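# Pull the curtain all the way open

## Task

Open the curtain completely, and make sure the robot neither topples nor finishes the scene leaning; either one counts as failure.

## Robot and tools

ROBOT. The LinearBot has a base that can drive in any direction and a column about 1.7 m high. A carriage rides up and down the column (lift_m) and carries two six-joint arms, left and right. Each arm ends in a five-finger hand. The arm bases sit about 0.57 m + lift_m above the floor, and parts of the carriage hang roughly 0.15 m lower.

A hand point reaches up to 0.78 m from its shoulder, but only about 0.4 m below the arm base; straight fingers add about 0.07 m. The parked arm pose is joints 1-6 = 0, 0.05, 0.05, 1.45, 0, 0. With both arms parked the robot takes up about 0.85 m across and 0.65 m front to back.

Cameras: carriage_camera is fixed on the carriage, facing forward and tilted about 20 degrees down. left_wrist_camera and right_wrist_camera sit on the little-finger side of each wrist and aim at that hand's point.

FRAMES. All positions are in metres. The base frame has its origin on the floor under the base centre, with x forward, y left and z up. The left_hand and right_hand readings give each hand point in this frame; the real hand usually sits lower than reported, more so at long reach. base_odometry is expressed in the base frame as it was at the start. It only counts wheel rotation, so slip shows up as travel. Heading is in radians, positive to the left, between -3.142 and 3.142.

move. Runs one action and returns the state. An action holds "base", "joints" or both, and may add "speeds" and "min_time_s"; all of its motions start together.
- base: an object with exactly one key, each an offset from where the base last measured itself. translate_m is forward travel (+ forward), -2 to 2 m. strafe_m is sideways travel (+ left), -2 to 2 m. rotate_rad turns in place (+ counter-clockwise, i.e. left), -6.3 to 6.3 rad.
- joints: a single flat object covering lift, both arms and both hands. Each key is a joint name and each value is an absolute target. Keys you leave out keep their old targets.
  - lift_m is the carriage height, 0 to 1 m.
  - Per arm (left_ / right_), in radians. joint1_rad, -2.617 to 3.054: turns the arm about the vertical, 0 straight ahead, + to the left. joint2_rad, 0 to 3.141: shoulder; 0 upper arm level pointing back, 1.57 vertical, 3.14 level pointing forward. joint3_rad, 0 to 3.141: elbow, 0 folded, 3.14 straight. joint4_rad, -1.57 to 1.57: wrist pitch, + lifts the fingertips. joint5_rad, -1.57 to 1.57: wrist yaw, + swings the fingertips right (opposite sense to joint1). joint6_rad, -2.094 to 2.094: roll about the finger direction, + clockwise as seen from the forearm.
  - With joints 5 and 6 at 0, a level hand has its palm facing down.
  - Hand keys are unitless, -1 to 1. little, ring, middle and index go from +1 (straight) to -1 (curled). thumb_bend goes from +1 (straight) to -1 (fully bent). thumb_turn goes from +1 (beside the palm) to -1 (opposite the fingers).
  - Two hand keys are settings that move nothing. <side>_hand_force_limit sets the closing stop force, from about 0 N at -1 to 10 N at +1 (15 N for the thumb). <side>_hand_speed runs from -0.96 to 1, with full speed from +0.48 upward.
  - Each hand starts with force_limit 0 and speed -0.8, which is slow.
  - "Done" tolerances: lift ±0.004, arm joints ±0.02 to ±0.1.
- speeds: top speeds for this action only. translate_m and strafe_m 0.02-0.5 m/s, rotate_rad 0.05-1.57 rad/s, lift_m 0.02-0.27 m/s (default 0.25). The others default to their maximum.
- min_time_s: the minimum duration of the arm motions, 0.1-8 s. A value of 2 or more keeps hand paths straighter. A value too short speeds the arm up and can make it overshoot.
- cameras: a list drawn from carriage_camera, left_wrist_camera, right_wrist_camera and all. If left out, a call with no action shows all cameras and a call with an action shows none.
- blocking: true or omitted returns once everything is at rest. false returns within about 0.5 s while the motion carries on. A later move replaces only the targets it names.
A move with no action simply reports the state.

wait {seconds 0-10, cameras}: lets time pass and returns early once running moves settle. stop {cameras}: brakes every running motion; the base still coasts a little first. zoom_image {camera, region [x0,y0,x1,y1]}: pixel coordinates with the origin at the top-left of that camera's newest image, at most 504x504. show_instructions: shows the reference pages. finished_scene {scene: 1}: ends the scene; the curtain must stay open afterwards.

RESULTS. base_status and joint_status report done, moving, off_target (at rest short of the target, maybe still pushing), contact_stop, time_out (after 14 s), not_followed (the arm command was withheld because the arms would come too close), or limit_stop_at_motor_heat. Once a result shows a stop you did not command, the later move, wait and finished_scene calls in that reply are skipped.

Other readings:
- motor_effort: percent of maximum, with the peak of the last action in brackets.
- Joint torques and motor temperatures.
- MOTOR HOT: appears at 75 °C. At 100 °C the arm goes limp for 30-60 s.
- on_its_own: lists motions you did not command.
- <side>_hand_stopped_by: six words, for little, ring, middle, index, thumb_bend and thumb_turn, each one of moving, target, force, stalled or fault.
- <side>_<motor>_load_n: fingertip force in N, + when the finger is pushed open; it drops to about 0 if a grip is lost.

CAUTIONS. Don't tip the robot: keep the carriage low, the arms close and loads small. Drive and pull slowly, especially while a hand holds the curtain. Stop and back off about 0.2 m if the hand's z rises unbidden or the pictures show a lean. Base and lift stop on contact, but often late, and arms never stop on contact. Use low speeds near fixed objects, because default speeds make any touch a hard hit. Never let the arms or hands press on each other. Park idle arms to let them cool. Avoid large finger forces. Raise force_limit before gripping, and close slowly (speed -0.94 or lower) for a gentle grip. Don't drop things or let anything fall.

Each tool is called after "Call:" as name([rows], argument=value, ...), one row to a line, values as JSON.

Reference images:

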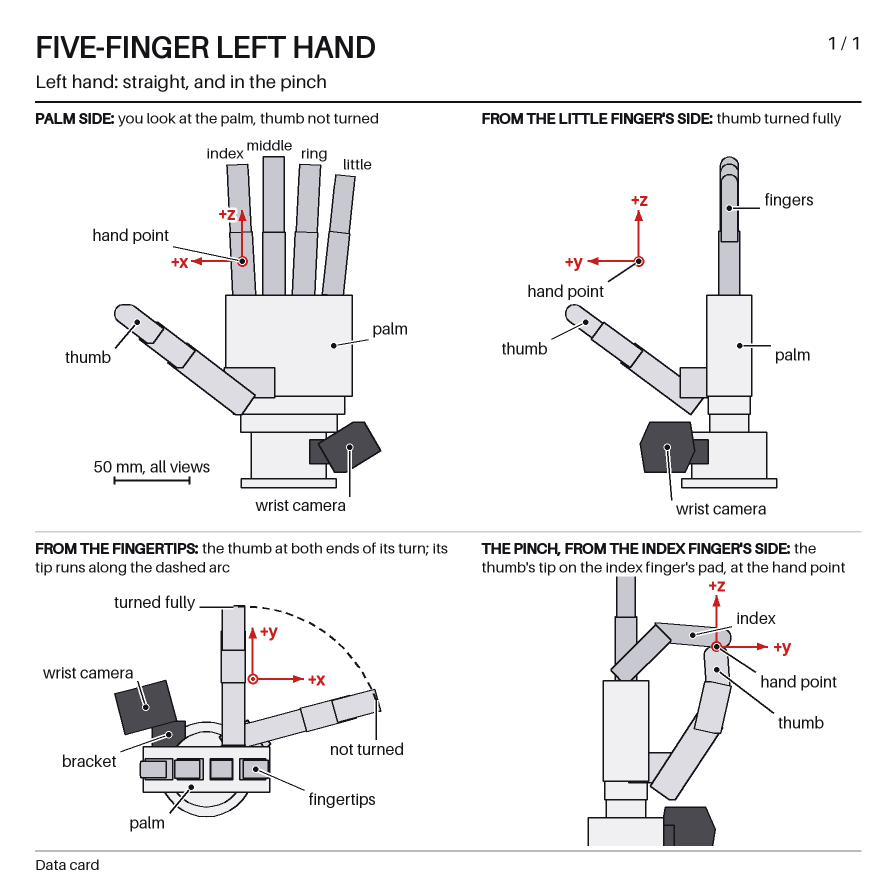

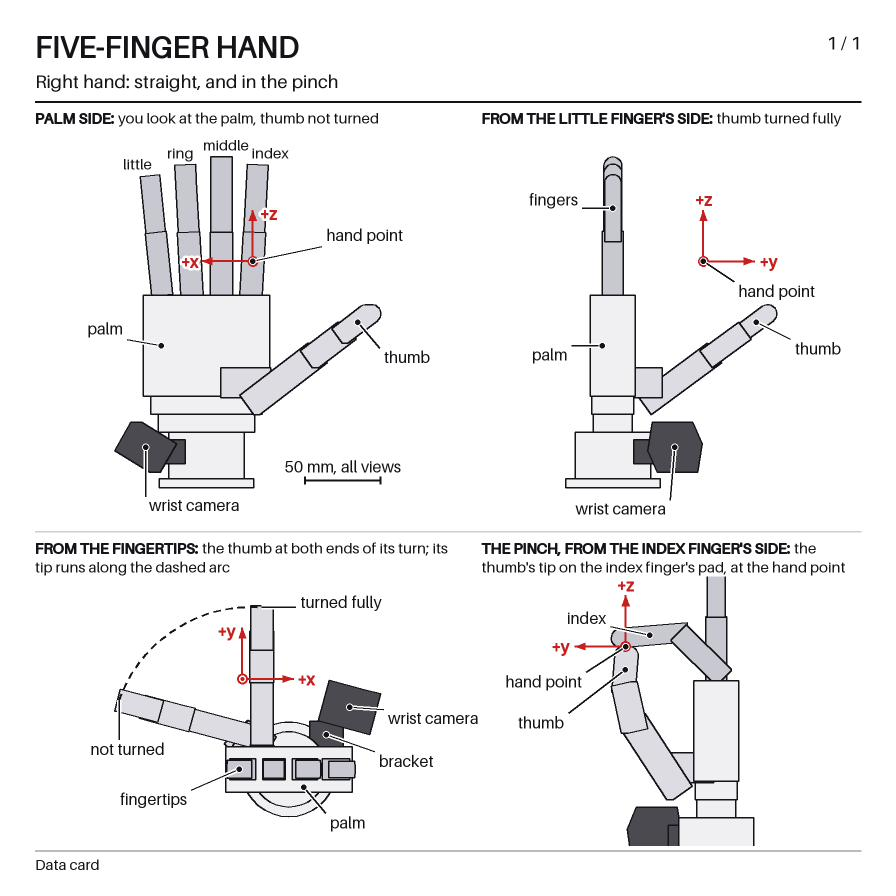

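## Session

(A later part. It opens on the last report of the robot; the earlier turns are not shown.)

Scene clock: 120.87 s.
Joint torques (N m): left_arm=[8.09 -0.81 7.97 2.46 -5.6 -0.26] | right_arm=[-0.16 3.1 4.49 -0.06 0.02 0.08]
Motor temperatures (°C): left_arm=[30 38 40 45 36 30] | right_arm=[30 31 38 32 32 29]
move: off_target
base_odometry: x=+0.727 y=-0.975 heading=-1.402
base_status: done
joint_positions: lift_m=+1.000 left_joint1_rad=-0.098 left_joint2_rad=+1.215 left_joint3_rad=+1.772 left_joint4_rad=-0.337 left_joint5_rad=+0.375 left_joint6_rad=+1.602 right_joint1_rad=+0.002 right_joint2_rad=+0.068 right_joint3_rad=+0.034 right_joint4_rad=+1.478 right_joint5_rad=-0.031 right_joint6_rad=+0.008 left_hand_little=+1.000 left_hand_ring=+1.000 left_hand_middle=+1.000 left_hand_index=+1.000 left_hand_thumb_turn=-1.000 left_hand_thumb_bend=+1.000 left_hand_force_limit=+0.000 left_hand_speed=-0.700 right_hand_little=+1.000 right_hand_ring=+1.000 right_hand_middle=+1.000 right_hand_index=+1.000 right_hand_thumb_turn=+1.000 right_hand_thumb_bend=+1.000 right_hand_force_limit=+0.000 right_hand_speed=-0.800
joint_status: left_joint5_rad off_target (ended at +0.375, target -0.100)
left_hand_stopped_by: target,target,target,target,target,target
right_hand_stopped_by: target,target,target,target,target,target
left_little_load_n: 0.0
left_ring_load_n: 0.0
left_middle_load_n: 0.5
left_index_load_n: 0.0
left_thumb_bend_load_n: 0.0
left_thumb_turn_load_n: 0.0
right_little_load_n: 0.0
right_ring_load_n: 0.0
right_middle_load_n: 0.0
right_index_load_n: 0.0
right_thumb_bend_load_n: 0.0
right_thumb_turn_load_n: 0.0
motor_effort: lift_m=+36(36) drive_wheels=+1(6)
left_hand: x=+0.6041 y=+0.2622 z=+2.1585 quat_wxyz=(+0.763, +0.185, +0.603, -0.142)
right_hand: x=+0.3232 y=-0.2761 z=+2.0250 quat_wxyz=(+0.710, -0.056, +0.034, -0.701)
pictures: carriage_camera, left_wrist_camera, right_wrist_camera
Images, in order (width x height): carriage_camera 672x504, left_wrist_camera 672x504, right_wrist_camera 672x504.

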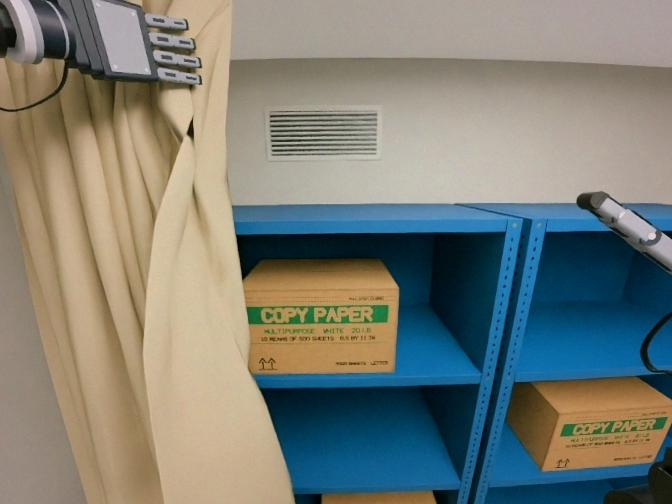

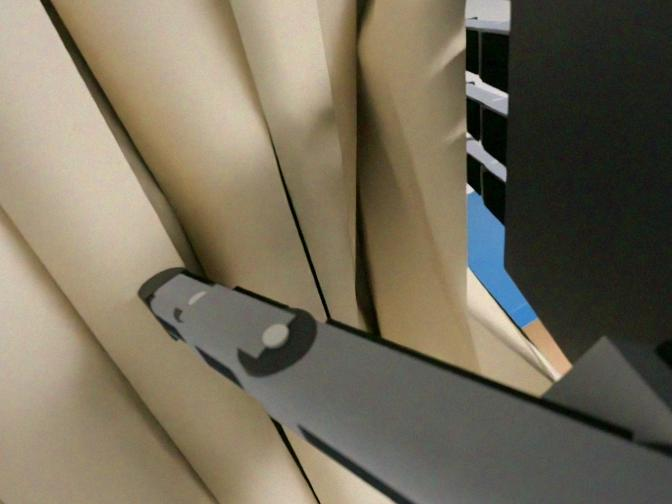

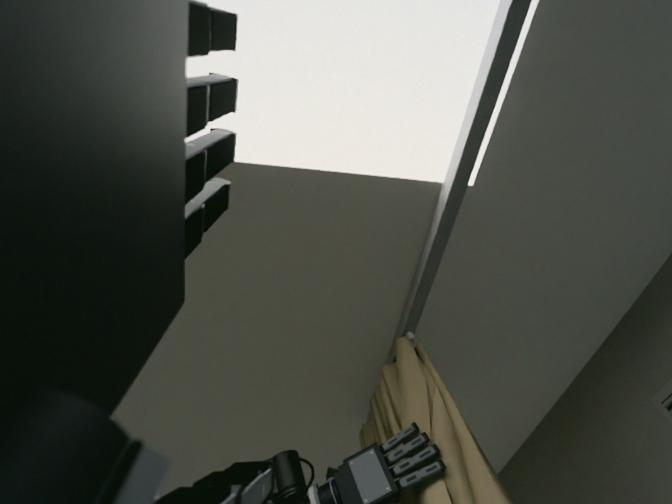

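Call:
move(base={"strafe_m": -0.2}, speeds={"strafe_m": 0.12}, joints={"left_joint5_rad": 0.0}, cameras=["all"])

Call:
move(base={"translate_m": -0.3}, speeds={"translate_m": 0.2}, cameras=["all"])

Scene clock: 123.83 s.
Joint torques (N m): left_arm=[0.79 -0.65 7.94 2.24 -0.32 -0.03] | right_arm=[-0.35 3.04 4.55 -0.07 0.03 0.06]
move: off_target
base_odometry: x=+0.530 y=-1.009 heading=-1.402
base_status: done
joint_positions: lift_m=+1.000 left_joint1_rad=-0.010 left_joint2_rad=+1.212 left_joint3_rad=+1.772 left_joint4_rad=-0.309 left_joint5_rad=+0.031 left_joint6_rad=+1.578 right_joint1_rad=+0.002 right_joint2_rad=+0.068 right_joint3_rad=+0.034 right_joint4_rad=+1.478 right_joint5_rad=-0.031 right_joint6_rad=+0.008 left_hand_little=+1.000 left_hand_ring=+1.000 left_hand_middle=+1.000 left_hand_index=+1.000 left_hand_thumb_turn=-1.000 left_hand_thumb_bend=+1.000 left_hand_force_limit=+0.000 left_hand_speed=-0.700 right_hand_little=+1.000 right_hand_ring=+1.000 right_hand_middle=+1.000 right_hand_index=+1.000 right_hand_thumb_turn=+1.000 right_hand_thumb_bend=+1.000 right_hand_force_limit=+0.000 right_hand_speed=-0.800
joint_status: left_joint5_rad off_target (ended at +0.031, target +0.000)
left_hand_stopped_by: target,target,target,target,target,target
right_hand_stopped_by: target,target,target,target,target,target
left_little_load_n: 0.0
left_ring_load_n: 0.0
left_middle_load_n: 0.0
left_index_load_n: 0.0
left_thumb_bend_load_n: 0.0
left_thumb_turn_load_n: 0.5
right_little_load_n: 0.0
right_ring_load_n: 0.0
right_middle_load_n: 0.0
right_index_load_n: 0.0
right_thumb_bend_load_n: 0.0
right_thumb_turn_load_n: 0.0
motor_effort: lift_m=+36(36) drive_wheels=-3(6)
left_hand: x=+0.5992 y=+0.3642 z=+2.1638 quat_wxyz=(+0.790, +0.018, +0.613, -0.011)
right_hand: x=+0.3232 y=-0.2761 z=+2.0250 quat_wxyz=(+0.710, -0.056, +0.034, -0.701)
pictures: carriage_camera, left_wrist_camera, right_wrist_camera
Images, in order (width x height): carriage_camera 672x504, left_wrist_camera 672x504, right_wrist_camera 672x504.

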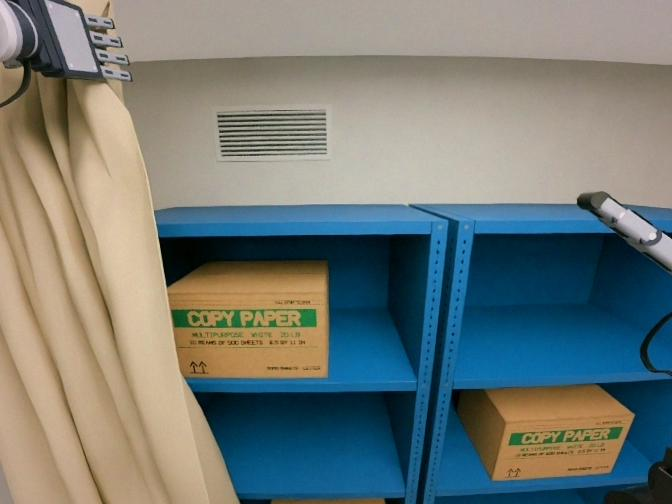

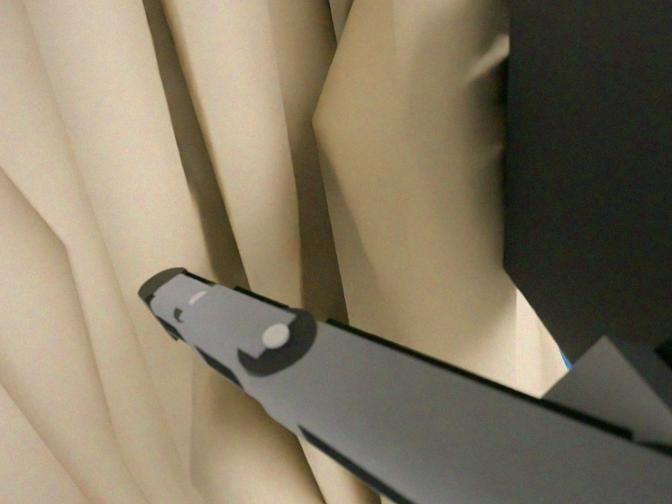

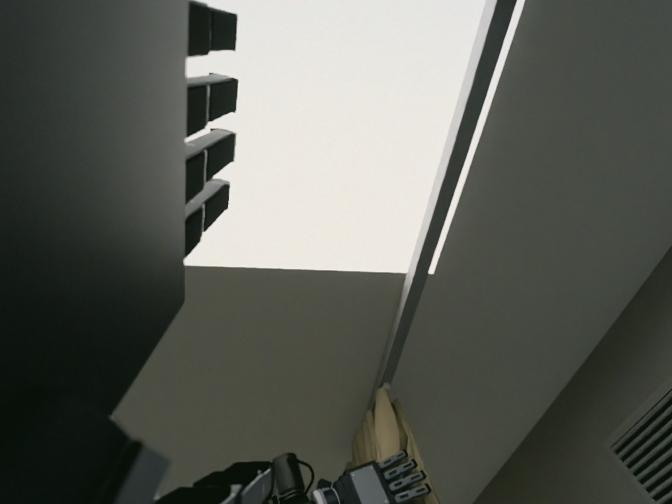

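Scene clock: 126.43 s.
Joint torques (N m): left_arm=[0.43 -1.55 7.97 1.96 -0.14 -0.02] | right_arm=[-0.32 3.02 4.51 -0.06 0.02 0.08]
move: done
base_odometry: x=+0.479 y=-0.713 heading=-1.402
base_status: done
joint_positions: lift_m=+1.000 left_joint1_rad=-0.005 left_joint2_rad=+1.223 left_joint3_rad=+1.772 left_joint4_rad=-0.279 left_joint5_rad=+0.016 left_joint6_rad=+1.577 right_joint1_rad=+0.002 right_joint2_rad=+0.068 right_joint3_rad=+0.034 right_joint4_rad=+1.477 right_joint5_rad=-0.031 right_joint6_rad=+0.008 left_hand_little=+1.000 left_hand_ring=+1.000 left_hand_middle=+1.000 left_hand_index=+1.000 left_hand_thumb_turn=-1.000 left_hand_thumb_bend=+1.000 left_hand_force_limit=+0.000 left_hand_speed=-0.700 right_hand_little=+1.000 right_hand_ring=+1.000 right_hand_middle=+1.000 right_hand_index=+1.000 right_hand_thumb_turn=+1.000 right_hand_thumb_bend=+1.000 right_hand_force_limit=+0.000 right_hand_speed=-0.800
joint_status: not commanded
left_hand_stopped_by: target,target,target,target,target,target
right_hand_stopped_by: target,target,target,target,target,target
left_little_load_n: 0.0
left_ring_load_n: 0.0
left_middle_load_n: 0.0
left_index_load_n: 0.0
left_thumb_bend_load_n: 0.0
left_thumb_turn_load_n: 0.0
right_little_load_n: 0.0
right_ring_load_n: 0.0
right_middle_load_n: 0.0
right_index_load_n: 0.5
right_thumb_bend_load_n: 0.0
right_thumb_turn_load_n: 0.0
motor_effort: lift_m=+36(36) drive_wheels=-2(9)
left_hand: x=+0.6018 y=+0.3689 z=+2.1679 quat_wxyz=(+0.796, +0.010, +0.605, -0.004)
right_hand: x=+0.3235 y=-0.2761 z=+2.0248 quat_wxyz=(+0.710, -0.056, +0.035, -0.701)
pictures: carriage_camera, left_wrist_camera, right_wrist_camera
Images, in order (width x height): carriage_camera 672x504, left_wrist_camera 672x504, right_wrist_camera 672x504.

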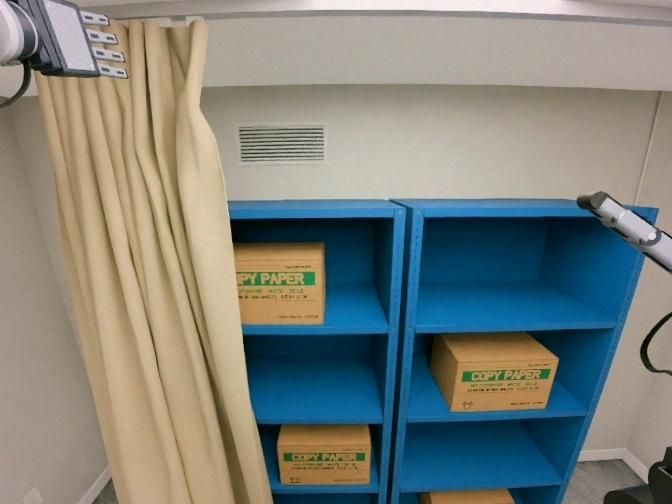

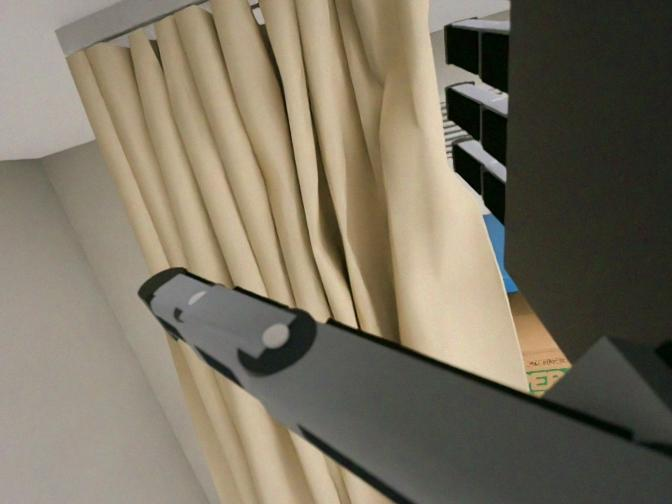

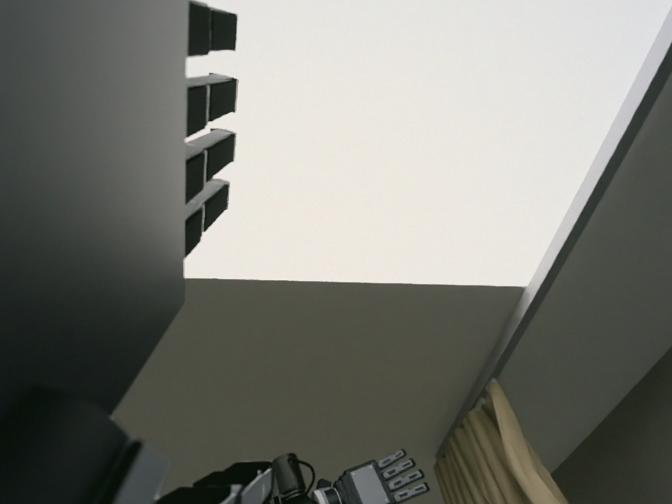

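Call:
zoom_image(camera="left_wrist_camera", region=[40, 0, 460, 300])

Call:
zoom_image(camera="right_wrist_camera", region=[420, 350, 572, 504])

Scaled by 1.200 from the camera's image (finer frame: 960x720).

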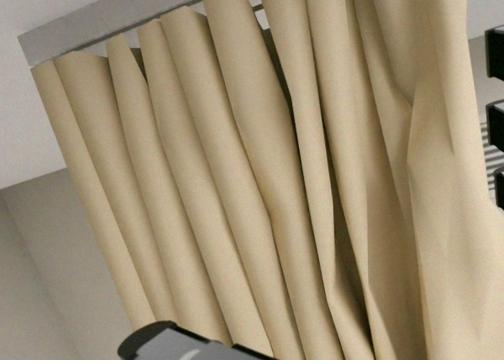

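Scaled by 3.273 from the camera's image (finer frame: 960x720).

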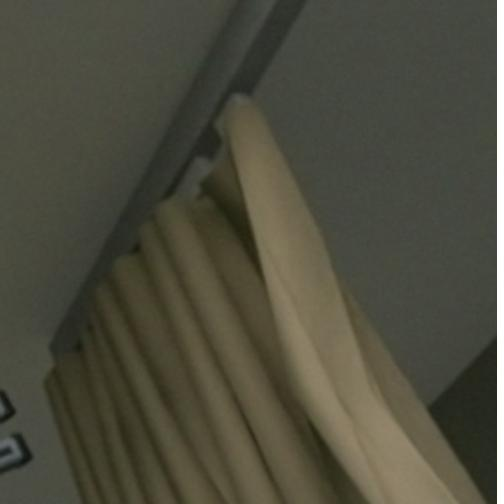

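Call:
move(base={"strafe_m": -0.17}, speeds={"strafe_m": 0.2}, joints={"left_joint5_rad": 0.0, "left_joint2_rad": 1.222, "left_joint4_rad": -0.27})

Call:
move(base={"translate_m": 0.315}, speeds={"translate_m": 0.2})

Call:
move(base={"strafe_m": 0.1}, speeds={"strafe_m": 0.1}, cameras=["left_wrist_camera", "right_wrist_camera"])

Scene clock: 131.20 s.
Joint torques (N m): left_arm=[0.38 -1.55 7.97 1.96 -0.11 -0.03] | right_arm=[-0.51 3.03 4.57 -0.06 0.02 0.07]
move: done
base_odometry: x=+0.312 y=-0.742 heading=-1.402
base_status: done
joint_positions: lift_m=+1.000 left_joint1_rad=-0.004 left_joint2_rad=+1.223 left_joint3_rad=+1.772 left_joint4_rad=-0.278 left_joint5_rad=+0.013 left_joint6_rad=+1.577 right_joint1_rad=+0.003 right_joint2_rad=+0.068 right_joint3_rad=+0.034 right_joint4_rad=+1.477 right_joint5_rad=-0.031 right_joint6_rad=+0.008 left_hand_little=+1.000 left_hand_ring=+1.000 left_hand_middle=+1.000 left_hand_index=+1.000 left_hand_thumb_turn=-1.000 left_hand_thumb_bend=+1.000 left_hand_force_limit=+0.000 left_hand_speed=-0.700 right_hand_little=+1.000 right_hand_ring=+1.000 right_hand_middle=+1.000 right_hand_index=+1.000 right_hand_thumb_turn=+1.000 right_hand_thumb_bend=+1.000 right_hand_force_limit=+0.000 right_hand_speed=-0.800
joint_status: all done
left_hand_stopped_by: target,target,target,target,target,target
right_hand_stopped_by: target,target,target,target,target,target
left_little_load_n: 0.0
left_ring_load_n: 0.5
left_middle_load_n: 0.0
left_index_load_n: 0.0
left_thumb_bend_load_n: 0.0
left_thumb_turn_load_n: 0.5
right_little_load_n: 0.0
right_ring_load_n: 0.0
right_middle_load_n: 0.0
right_index_load_n: 0.0
right_thumb_bend_load_n: 0.0
right_thumb_turn_load_n: 0.0
motor_effort: lift_m=+36(36) drive_wheels=-2(6)
left_hand: x=+0.6016 y=+0.3698 z=+2.1682 quat_wxyz=(+0.796, +0.009, +0.605, -0.003)
right_hand: x=+0.3235 y=-0.2760 z=+2.0248 quat_wxyz=(+0.710, -0.056, +0.034, -0.701)
pictures: none

Scene clock: 133.87 s.
Joint torques (N m): left_arm=[0.31 -1.61 7.91 1.9 -0.09 0] | right_arm=[-0.42 3.04 4.56 -0.06 0.03 0.07]
move: done
base_odometry: x=+0.364 y=-1.052 heading=-1.403
base_status: done
joint_positions: lift_m=+1.000 left_joint1_rad=-0.004 left_joint2_rad=+1.223 left_joint3_rad=+1.772 left_joint4_rad=-0.275 left_joint5_rad=+0.012 left_joint6_rad=+1.576 right_joint1_rad=+0.003 right_joint2_rad=+0.068 right_joint3_rad=+0.034 right_joint4_rad=+1.477 right_joint5_rad=-0.031 right_joint6_rad=+0.008 left_hand_little=+1.000 left_hand_ring=+1.000 left_hand_middle=+1.000 left_hand_index=+1.000 left_hand_thumb_turn=-1.000 left_hand_thumb_bend=+1.000 left_hand_force_limit=+0.000 left_hand_speed=-0.700 right_hand_little=+1.000 right_hand_ring=+1.000 right_hand_middle=+1.000 right_hand_index=+1.000 right_hand_thumb_turn=+1.000 right_hand_thumb_bend=+1.000 right_hand_force_limit=+0.000 right_hand_speed=-0.800
joint_status: not commanded
left_hand_stopped_by: target,target,target,target,target,target
right_hand_stopped_by: target,target,target,target,target,target
left_little_load_n: 0.0
left_ring_load_n: 0.0
left_middle_load_n: 0.0
left_index_load_n: 0.0
left_thumb_bend_load_n: 0.0
left_thumb_turn_load_n: 0.0
right_little_load_n: 0.0
right_ring_load_n: 0.0
right_middle_load_n: 0.0
right_index_load_n: 0.0
right_thumb_bend_load_n: 0.0
right_thumb_turn_load_n: 0.0
motor_effort: lift_m=+36(36) drive_wheels=-4(7)
left_hand: x=+0.6017 y=+0.3700 z=+2.1685 quat_wxyz=(+0.797, +0.007, +0.604, -0.003)
right_hand: x=+0.3236 y=-0.2760 z=+2.0248 quat_wxyz=(+0.710, -0.056, +0.035, -0.701)
pictures: none

Scene clock: 135.67 s.
Joint torques (N m): left_arm=[0.35 -0.79 7.92 1.87 -0.08 -0.01] | right_arm=[-0.49 3.06 4.57 -0.05 0.03 0.07]
move: done
base_odometry: x=+0.463 y=-1.036 heading=-1.403
base_status: done
joint_positions: lift_m=+1.000 left_joint1_rad=-0.005 left_joint2_rad=+1.214 left_joint3_rad=+1.772 left_joint4_rad=-0.272 left_joint5_rad=+0.011 left_joint6_rad=+1.576 right_joint1_rad=+0.004 right_joint2_rad=+0.068 right_joint3_rad=+0.034 right_joint4_rad=+1.477 right_joint5_rad=-0.031 right_joint6_rad=+0.008 left_hand_little=+1.000 left_hand_ring=+1.000 left_hand_middle=+1.000 left_hand_index=+1.000 left_hand_thumb_turn=-1.000 left_hand_thumb_bend=+1.000 left_hand_force_limit=+0.000 left_hand_speed=-0.700 right_hand_little=+1.000 right_hand_ring=+1.000 right_hand_middle=+1.000 right_hand_index=+1.000 right_hand_thumb_turn=+1.000 right_hand_thumb_bend=+1.000 right_hand_force_limit=+0.000 right_hand_speed=-0.800
joint_status: not commanded
left_hand_stopped_by: target,target,target,target,target,target
right_hand_stopped_by: target,target,target,target,target,target
left_little_load_n: 0.0
left_ring_load_n: 0.0
left_middle_load_n: 0.0
left_index_load_n: 0.0
left_thumb_bend_load_n: 0.0
left_thumb_turn_load_n: 0.0
right_little_load_n: 0.0
right_ring_load_n: 0.0
right_middle_load_n: 0.0
right_index_load_n: 0.0
right_thumb_bend_load_n: 0.0
right_thumb_turn_load_n: 0.0
motor_effort: lift_m=+36(36) drive_wheels=+0(6)
left_hand: x=+0.5970 y=+0.3701 z=+2.1728 quat_wxyz=(+0.801, +0.007, +0.599, -0.003)
right_hand: x=+0.3236 y=-0.2759 z=+2.0248 quat_wxyz=(+0.711, -0.056, +0.035, -0.701)
Images, in order (width x height): left_wrist_camera 672x504, right_wrist_camera 672x504.

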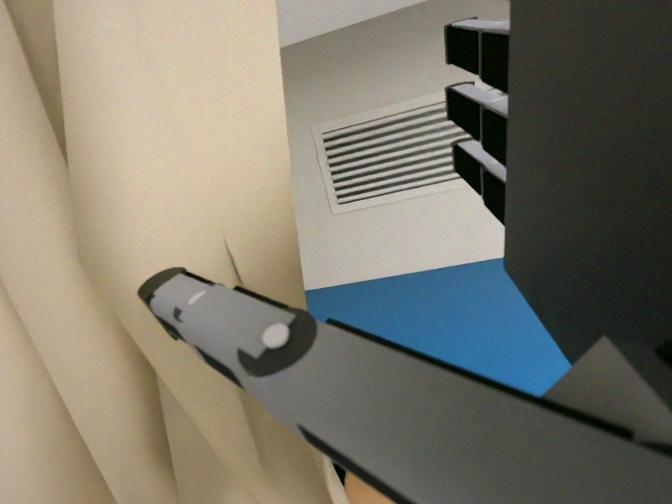

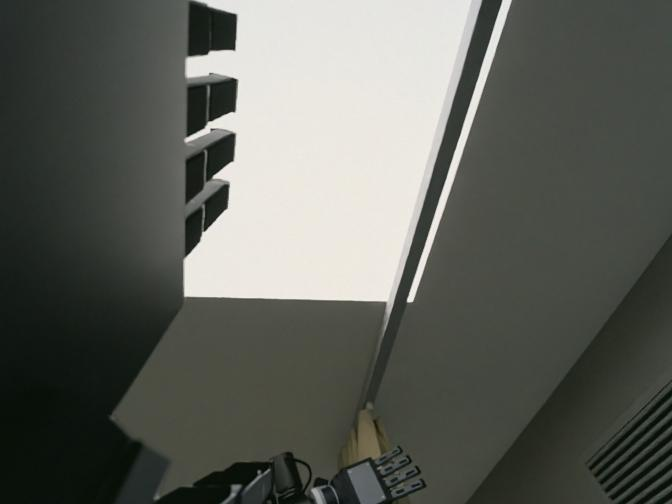

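Call:
move(base={"strafe_m": 0.045}, speeds={"strafe_m": 0.08}, cameras=["left_wrist_camera", "carriage_camera", "right_wrist_camera"])

Scene clock: 137.87 s.
Joint torques (N m): left_arm=[0.75 -0.66 7.06 1.66 -0.4 0] | right_arm=[-0.36 3.03 4.48 -0.04 0 0.07]
move: done
base_odometry: x=+0.507 y=-1.028 heading=-1.403
base_status: done
joint_positions: lift_m=+1.000 left_joint1_rad=-0.009 left_joint2_rad=+1.214 left_joint3_rad=+1.781 left_joint4_rad=-0.251 left_joint5_rad=+0.038 left_joint6_rad=+1.576 right_joint1_rad=+0.003 right_joint2_rad=+0.068 right_joint3_rad=+0.034 right_joint4_rad=+1.477 right_joint5_rad=-0.031 right_joint6_rad=+0.008 left_hand_little=+1.000 left_hand_ring=+1.000 left_hand_middle=+1.000 left_hand_index=+1.000 left_hand_thumb_turn=-1.000 left_hand_thumb_bend=+0.999 left_hand_force_limit=+0.000 left_hand_speed=-0.700 right_hand_little=+1.000 right_hand_ring=+1.000 right_hand_middle=+1.000 right_hand_index=+1.000 right_hand_thumb_turn=+1.000 right_hand_thumb_bend=+1.000 right_hand_force_limit=+0.000 right_hand_speed=-0.800
joint_status: not commanded
left_hand_stopped_by: target,target,target,target,target,target
right_hand_stopped_by: target,target,target,target,target,target
left_little_load_n: 0.0
left_ring_load_n: 0.0
left_middle_load_n: 0.0
left_index_load_n: 0.0
left_thumb_bend_load_n: -3.5
left_thumb_turn_load_n: -3.0
right_little_load_n: 0.0
right_ring_load_n: -0.5
right_middle_load_n: 0.0
right_index_load_n: 0.0
right_thumb_bend_load_n: 0.0
right_thumb_turn_load_n: 0.0
motor_effort: lift_m=+36(36) drive_wheels=+0(7)
left_hand: x=+0.5956 y=+0.3633 z=+2.1825 quat_wxyz=(+0.809, +0.019, +0.587, -0.013)
right_hand: x=+0.3236 y=-0.2760 z=+2.0248 quat_wxyz=(+0.710, -0.056, +0.035, -0.701)
pictures: carriage_camera, left_wrist_camera, right_wrist_camera
Images, in order (width x height): carriage_camera 672x504, left_wrist_camera 672x504, right_wrist_camera 672x504.

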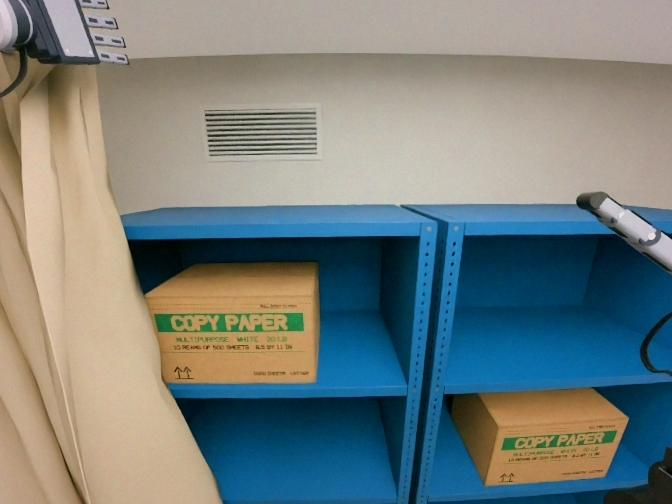

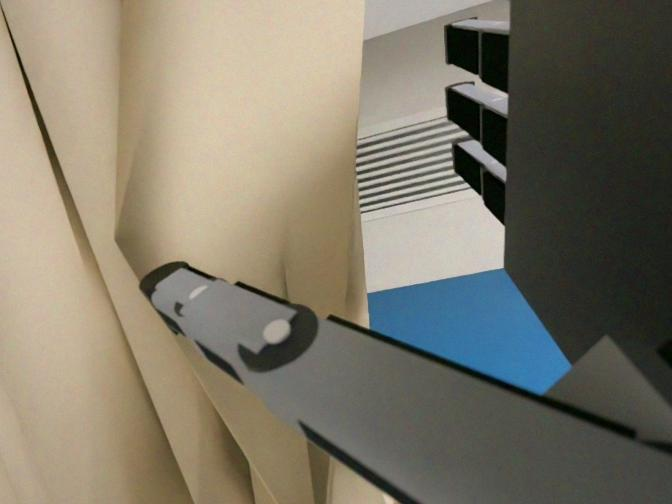

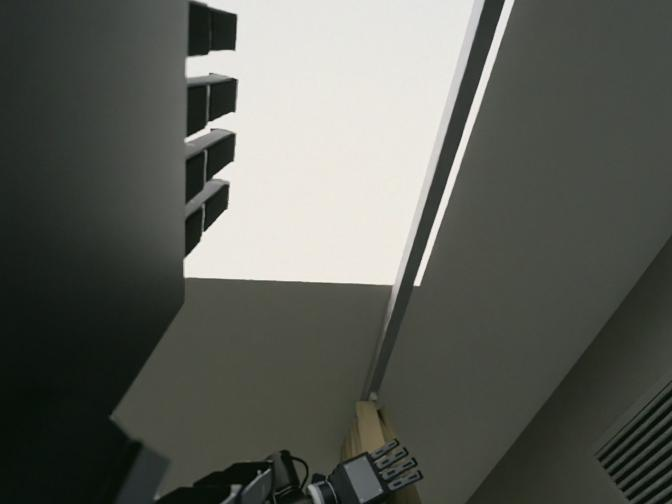

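Call:
move(base={"strafe_m": 0.035}, speeds={"strafe_m": 0.08}, cameras=["left_wrist_camera"])

Call:
move(joints={"left_hand_index": -0.2, "left_hand_middle": -0.2, "left_hand_ring": -0.2, "left_hand_little": -0.2, "left_hand_force_limit": 0.1, "left_hand_speed": -0.6}, cameras=["left_wrist_camera"])

Scene clock: 139.20 s.
Joint torques (N m): left_arm=[0.88 -0.96 7.08 1.67 -0.66 -0.02] | right_arm=[-0.38 3.1 4.56 -0.07 0.04 0.08]
move: done
base_odometry: x=+0.542 y=-1.023 heading=-1.403
base_status: done
joint_positions: lift_m=+1.000 left_joint1_rad=-0.011 left_joint2_rad=+1.217 left_joint3_rad=+1.781 left_joint4_rad=-0.252 left_joint5_rad=+0.060 left_joint6_rad=+1.576 right_joint1_rad=+0.003 right_joint2_rad=+0.068 right_joint3_rad=+0.034 right_joint4_rad=+1.477 right_joint5_rad=-0.031 right_joint6_rad=+0.008 left_hand_little=+1.000 left_hand_ring=+1.000 left_hand_middle=+1.000 left_hand_index=+1.000 left_hand_thumb_turn=-1.000 left_hand_thumb_bend=+1.000 left_hand_force_limit=+0.000 left_hand_speed=-0.700 right_hand_little=+1.000 right_hand_ring=+1.000 right_hand_middle=+1.000 right_hand_index=+1.000 right_hand_thumb_turn=+1.000 right_hand_thumb_bend=+1.000 right_hand_force_limit=+0.000 right_hand_speed=-0.800
joint_status: not commanded
left_hand_stopped_by: target,target,target,target,target,target
right_hand_stopped_by: target,target,target,target,target,target
left_little_load_n: 0.0
left_ring_load_n: 0.0
left_middle_load_n: 0.0
left_index_load_n: 0.0
left_thumb_bend_load_n: 0.0
left_thumb_turn_load_n: 0.0
right_little_load_n: 0.0
right_ring_load_n: 0.0
right_middle_load_n: 0.0
right_index_load_n: 0.0
right_thumb_bend_load_n: 0.0
right_thumb_turn_load_n: 0.0
motor_effort: lift_m=+36(36) drive_wheels=-1(6)
left_hand: x=+0.5983 y=+0.3582 z=+2.1816 quat_wxyz=(+0.808, +0.029, +0.588, -0.020)
right_hand: x=+0.3236 y=-0.2760 z=+2.0248 quat_wxyz=(+0.710, -0.056, +0.035, -0.701)
Images, in order (width x height): left_wrist_camera 672x504.

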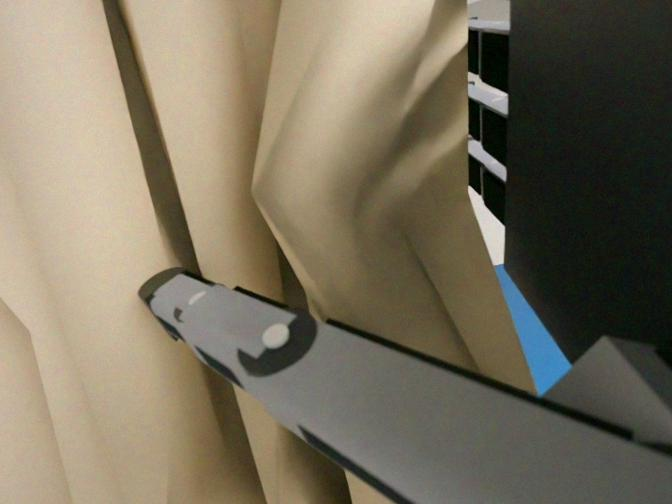

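Scene clock: 140.60 s.
Joint torques (N m): left_arm=[1.4 -1.65 7.12 1.88 -1.06 -0.04] | right_arm=[-0.42 3.07 4.55 -0.06 0.02 0.07]
move: off_target
base_odometry: x=+0.542 y=-1.023 heading=-1.403
base_status: not commanded
joint_positions: lift_m=+1.000 left_joint1_rad=-0.018 left_joint2_rad=+1.224 left_joint3_rad=+1.781 left_joint4_rad=-0.273 left_joint5_rad=+0.093 left_joint6_rad=+1.580 right_joint1_rad=+0.003 right_joint2_rad=+0.068 right_joint3_rad=+0.034 right_joint4_rad=+1.477 right_joint5_rad=-0.031 right_joint6_rad=+0.008 left_hand_little=+0.673 left_hand_ring=+0.417 left_hand_middle=+0.194 left_hand_index=-0.064 left_hand_thumb_turn=-1.000 left_hand_thumb_bend=+1.000 left_hand_force_limit=+0.100 left_hand_speed=-0.600 right_hand_little=+1.000 right_hand_ring=+1.000 right_hand_middle=+1.000 right_hand_index=+1.000 right_hand_thumb_turn=+1.000 right_hand_thumb_bend=+1.000 right_hand_force_limit=+0.000 right_hand_speed=-0.800
joint_status: left_hand_little off_target (ended at +0.673, target -0.200); left_hand_ring off_target (ended at +0.417, target -0.200); left_hand_middle off_target (ended at +0.194, target -0.200); left_hand_index off_target (ended at -0.064, target -0.200); the others done
left_hand_stopped_by: force,force,force,force,target,target
right_hand_stopped_by: target,target,target,target,target,target
left_little_load_n: 1.0
left_ring_load_n: 0.0
left_middle_load_n: 0.0
left_index_load_n: 6.0
left_thumb_bend_load_n: 0.0
left_thumb_turn_load_n: -0.5
right_little_load_n: 0.0
right_ring_load_n: 0.0
right_middle_load_n: 0.0
right_index_load_n: 0.0
right_thumb_bend_load_n: 0.0
right_thumb_turn_load_n: 0.0
motor_effort: lift_m=+35(36) drive_wheels=+0(1)
left_hand: x=+0.6044 y=+0.3491 z=+2.1740 quat_wxyz=(+0.799, +0.045, +0.599, -0.031)
right_hand: x=+0.3236 y=-0.2760 z=+2.0248 quat_wxyz=(+0.710, -0.056, +0.035, -0.701)
Images, in order (width x height): left_wrist_camera 672x504.

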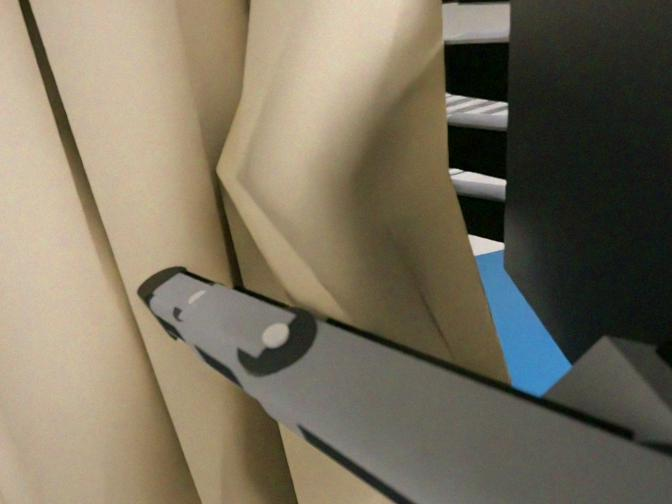

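Call:
move(joints={"left_hand_thumb_bend": -0.3, "left_hand_force_limit": 0.2, "left_hand_speed": -0.5})

Call:
move(joints={"left_hand_index": -0.4, "left_hand_middle": -0.4, "left_hand_ring": -0.4, "left_hand_little": -0.4, "left_hand_force_limit": 0.3, "left_hand_speed": -0.7}, cameras=["left_wrist_camera"])

Scene clock: 143.07 s.
Joint torques (N m): left_arm=[1.42 -1.65 7.13 1.92 -1.05 -0.03] | right_arm=[-0.39 3.06 4.52 -0.05 0.02 0.08]
move: off_target
base_odometry: x=+0.542 y=-1.023 heading=-1.403
base_status: not commanded
joint_positions: lift_m=+1.000 left_joint1_rad=-0.018 left_joint2_rad=+1.224 left_joint3_rad=+1.781 left_joint4_rad=-0.276 left_joint5_rad=+0.093 left_joint6_rad=+1.579 right_joint1_rad=+0.003 right_joint2_rad=+0.068 right_joint3_rad=+0.034 right_joint4_rad=+1.477 right_joint5_rad=-0.031 right_joint6_rad=+0.008 left_hand_little=+0.673 left_hand_ring=+0.418 left_hand_middle=+0.194 left_hand_index=-0.064 left_hand_thumb_turn=-1.000 left_hand_thumb_bend=+0.438 left_hand_force_limit=+0.200 left_hand_speed=-0.500 right_hand_little=+1.000 right_hand_ring=+1.000 right_hand_middle=+1.000 right_hand_index=+1.000 right_hand_thumb_turn=+1.000 right_hand_thumb_bend=+1.000 right_hand_force_limit=+0.000 right_hand_speed=-0.800
joint_status: left_hand_thumb_bend off_target (ended at +0.438, target -0.300); the others done
left_hand_stopped_by: force,force,force,force,force,target
right_hand_stopped_by: target,target,target,target,target,target
left_little_load_n: 1.5
left_ring_load_n: 1.0
left_middle_load_n: 0.0
left_index_load_n: 9.5
left_thumb_bend_load_n: 9.0
left_thumb_turn_load_n: 2.0
right_little_load_n: 0.0
right_ring_load_n: 0.0
right_middle_load_n: 0.0
right_index_load_n: 0.0
right_thumb_bend_load_n: 0.0
right_thumb_turn_load_n: 0.0
motor_effort: lift_m=+36(36) drive_wheels=+0(0)
left_hand: x=+0.6045 y=+0.3491 z=+2.1732 quat_wxyz=(+0.798, +0.045, +0.600, -0.032)
right_hand: x=+0.3236 y=-0.2760 z=+2.0248 quat_wxyz=(+0.710, -0.056, +0.035, -0.701)
pictures: none

Scene clock: 144.07 s.
Joint torques (N m): left_arm=[1.59 -2.3 7.2 2.53 -1.19 -0.02] | right_arm=[-0.39 3 4.57 -0.05 0.03 0.07]
move: off_target
base_odometry: x=+0.542 y=-1.023 heading=-1.403
base_status: not commanded
joint_positions: lift_m=+1.000 left_joint1_rad=-0.019 left_joint2_rad=+1.231 left_joint3_rad=+1.781 left_joint4_rad=-0.337 left_joint5_rad=+0.105 left_joint6_rad=+1.580 right_joint1_rad=+0.003 right_joint2_rad=+0.068 right_joint3_rad=+0.034 right_joint4_rad=+1.477 right_joint5_rad=-0.031 right_joint6_rad=+0.008 left_hand_little=+0.179 left_hand_ring=+0.120 left_hand_middle=+0.116 left_hand_index=-0.064 left_hand_thumb_turn=-1.000 left_hand_thumb_bend=+0.437 left_hand_force_limit=+0.300 left_hand_speed=-0.700 right_hand_little=+1.000 right_hand_ring=+1.000 right_hand_middle=+1.000 right_hand_index=+1.000 right_hand_thumb_turn=+1.000 right_hand_thumb_bend=+1.000 right_hand_force_limit=+0.000 right_hand_speed=-0.800
joint_status: left_hand_little off_target (ended at +0.179, target -0.400); left_hand_ring off_target (ended at +0.120, target -0.400); left_hand_middle off_target (ended at +0.116, target -0.400); left_hand_index off_target (ended at -0.064, target -0.400); the others done
left_hand_stopped_by: force,force,force,force,force,target
right_hand_stopped_by: target,target,target,target,target,target
left_little_load_n: 4.0
left_ring_load_n: 0.0
left_middle_load_n: 0.0
left_index_load_n: 2.0
left_thumb_bend_load_n: 2.5
left_thumb_turn_load_n: 0.0
right_little_load_n: 0.0
right_ring_load_n: 0.0
right_middle_load_n: -0.5
right_index_load_n: 0.0
right_thumb_bend_load_n: 0.0
right_thumb_turn_load_n: 0.0
motor_effort: lift_m=+36(36) drive_wheels=+0(0)
left_hand: x=+0.6105 y=+0.3458 z=+2.1542 quat_wxyz=(+0.777, +0.050, +0.627, -0.037)
right_hand: x=+0.3236 y=-0.2760 z=+2.0248 quat_wxyz=(+0.710, -0.056, +0.035, -0.701)
Images, in order (width x height): left_wrist_camera 672x504.

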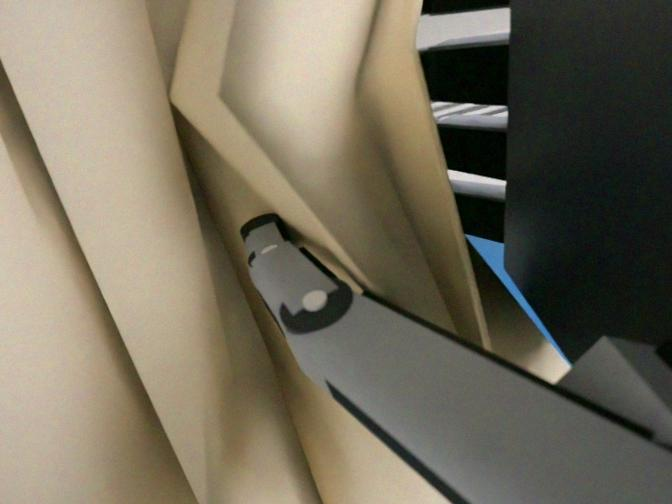

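Call:
move(base={"translate_m": -0.08}, speeds={"translate_m": 0.08})

Call:
move(base={"strafe_m": 0.12}, speeds={"strafe_m": 0.08}, cameras=["left_wrist_camera", "carriage_camera", "right_wrist_camera"])

Scene clock: 146.10 s.
Joint torques (N m): left_arm=[1.48 -4 7.3 2.53 -0.97 0.09] | right_arm=[-0.4 3.02 4.62 -0.06 0.02 0.08]
move: done
base_odometry: x=+0.528 y=-0.944 heading=-1.403
base_status: done
joint_positions: lift_m=+1.000 left_joint1_rad=-0.018 left_joint2_rad=+1.250 left_joint3_rad=+1.781 left_joint4_rad=-0.334 left_joint5_rad=+0.086 left_joint6_rad=+1.568 right_joint1_rad=+0.003 right_joint2_rad=+0.068 right_joint3_rad=+0.034 right_joint4_rad=+1.476 right_joint5_rad=-0.031 right_joint6_rad=+0.008 left_hand_little=+0.179 left_hand_ring=+0.120 left_hand_middle=+0.117 left_hand_index=-0.064 left_hand_thumb_turn=-1.000 left_hand_thumb_bend=+0.437 left_hand_force_limit=+0.300 left_hand_speed=-0.700 right_hand_little=+1.000 right_hand_ring=+1.000 right_hand_middle=+1.000 right_hand_index=+1.000 right_hand_thumb_turn=+1.000 right_hand_thumb_bend=+1.000 right_hand_force_limit=+0.000 right_hand_speed=-0.800
joint_status: not commanded
left_hand_stopped_by: force,force,force,force,force,target
right_hand_stopped_by: target,target,target,target,target,target
left_little_load_n: 0.0
left_ring_load_n: 3.0
left_middle_load_n: 1.0
left_index_load_n: 0.0
left_thumb_bend_load_n: 1.0
left_thumb_turn_load_n: 0.5
right_little_load_n: 0.0
right_ring_load_n: 0.0
right_middle_load_n: 0.0
right_index_load_n: 0.0
right_thumb_bend_load_n: 0.0
right_thumb_turn_load_n: 0.5
motor_effort: lift_m=+36(36) drive_wheels=-2(8)
left_hand: x=+0.6182 y=+0.3497 z=+2.1472 quat_wxyz=(+0.772, +0.038, +0.633, -0.035)
right_hand: x=+0.3238 y=-0.2760 z=+2.0247 quat_wxyz=(+0.710, -0.057, +0.035, -0.701)
pictures: none

Scene clock: 148.33 s.
Joint torques (N m): left_arm=[4.86 -3.96 7.31 2.44 -3.22 0.02] | right_arm=[-0.39 3.07 4.57 -0.04 0.02 0.07]
move: done
base_odometry: x=+0.647 y=-0.924 heading=-1.404
base_status: done
joint_positions: lift_m=+1.000 left_joint1_rad=-0.059 left_joint2_rad=+1.250 left_joint3_rad=+1.781 left_joint4_rad=-0.329 left_joint5_rad=+0.275 left_joint6_rad=+1.574 right_joint1_rad=+0.003 right_joint2_rad=+0.068 right_joint3_rad=+0.034 right_joint4_rad=+1.476 right_joint5_rad=-0.031 right_joint6_rad=+0.008 left_hand_little=+0.179 left_hand_ring=+0.121 left_hand_middle=+0.117 left_hand_index=-0.064 left_hand_thumb_turn=-1.000 left_hand_thumb_bend=+0.436 left_hand_force_limit=+0.300 left_hand_speed=-0.700 right_hand_little=+1.000 right_hand_ring=+1.000 right_hand_middle=+1.000 right_hand_index=+1.000 right_hand_thumb_turn=+1.000 right_hand_thumb_bend=+1.000 right_hand_force_limit=+0.000 right_hand_speed=-0.800
joint_status: not commanded
left_hand_stopped_by: force,force,force,force,force,target
right_hand_stopped_by: target,target,target,target,target,target
left_little_load_n: 0.0
left_ring_load_n: 12.0
left_middle_load_n: 4.0
left_index_load_n: 0.0
left_thumb_bend_load_n: 1.0
left_thumb_turn_load_n: -0.5
right_little_load_n: 0.0
right_ring_load_n: 0.0
right_middle_load_n: 0.0
right_index_load_n: 0.0
right_thumb_bend_load_n: 0.0
right_thumb_turn_load_n: 0.0
motor_effort: lift_m=+36(36) drive_wheels=+1(5)
left_hand: x=+0.6215 y=+0.2954 z=+2.1498 quat_wxyz=(+0.765, +0.126, +0.623, -0.108)
right_hand: x=+0.3238 y=-0.2760 z=+2.0247 quat_wxyz=(+0.710, -0.057, +0.035, -0.701)
pictures: carriage_camera, left_wrist_camera, right_wrist_camera
Images, in order (width x height): carriage_camera 672x504, left_wrist_camera 672x504, right_wrist_camera 672x504.

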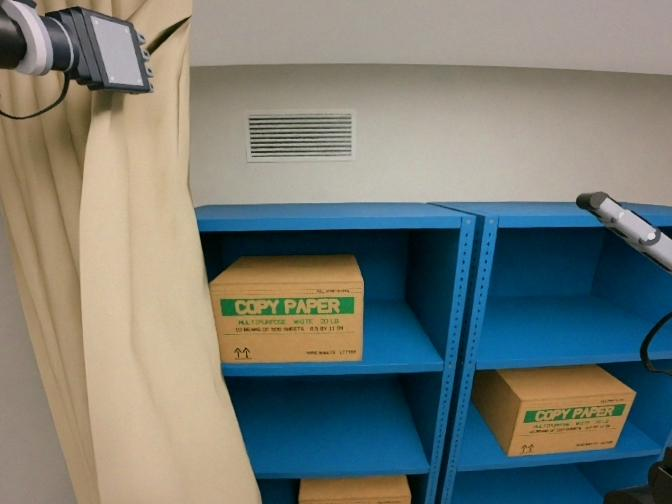

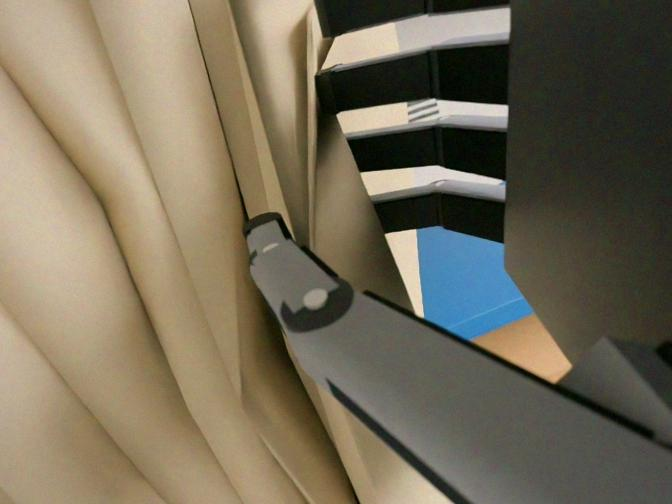

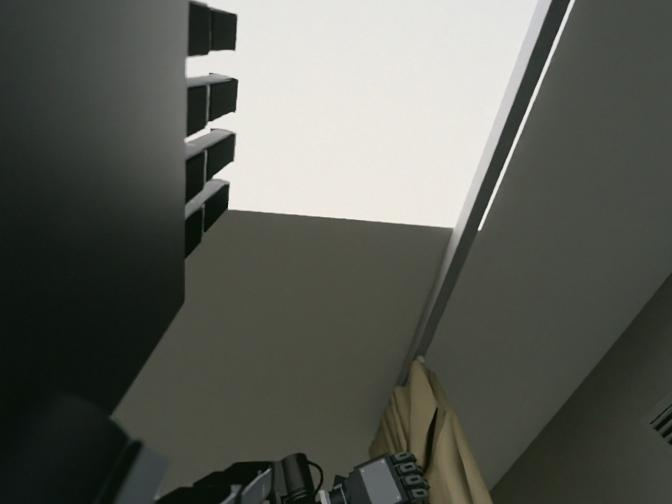

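Call:
zoom_image(camera="right_wrist_camera", region=[330, 310, 530, 504])

Call:
zoom_image(camera="carriage_camera", region=[0, 0, 250, 200])

Scaled by 2.520 from the camera's image (finer frame: 960x720).

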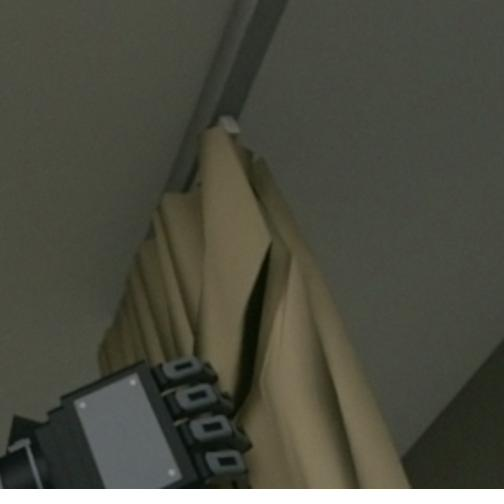

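Scaled by 2.016 from the camera's image (finer frame: 960x720).

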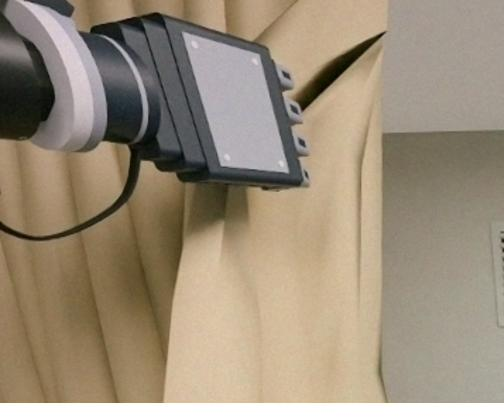

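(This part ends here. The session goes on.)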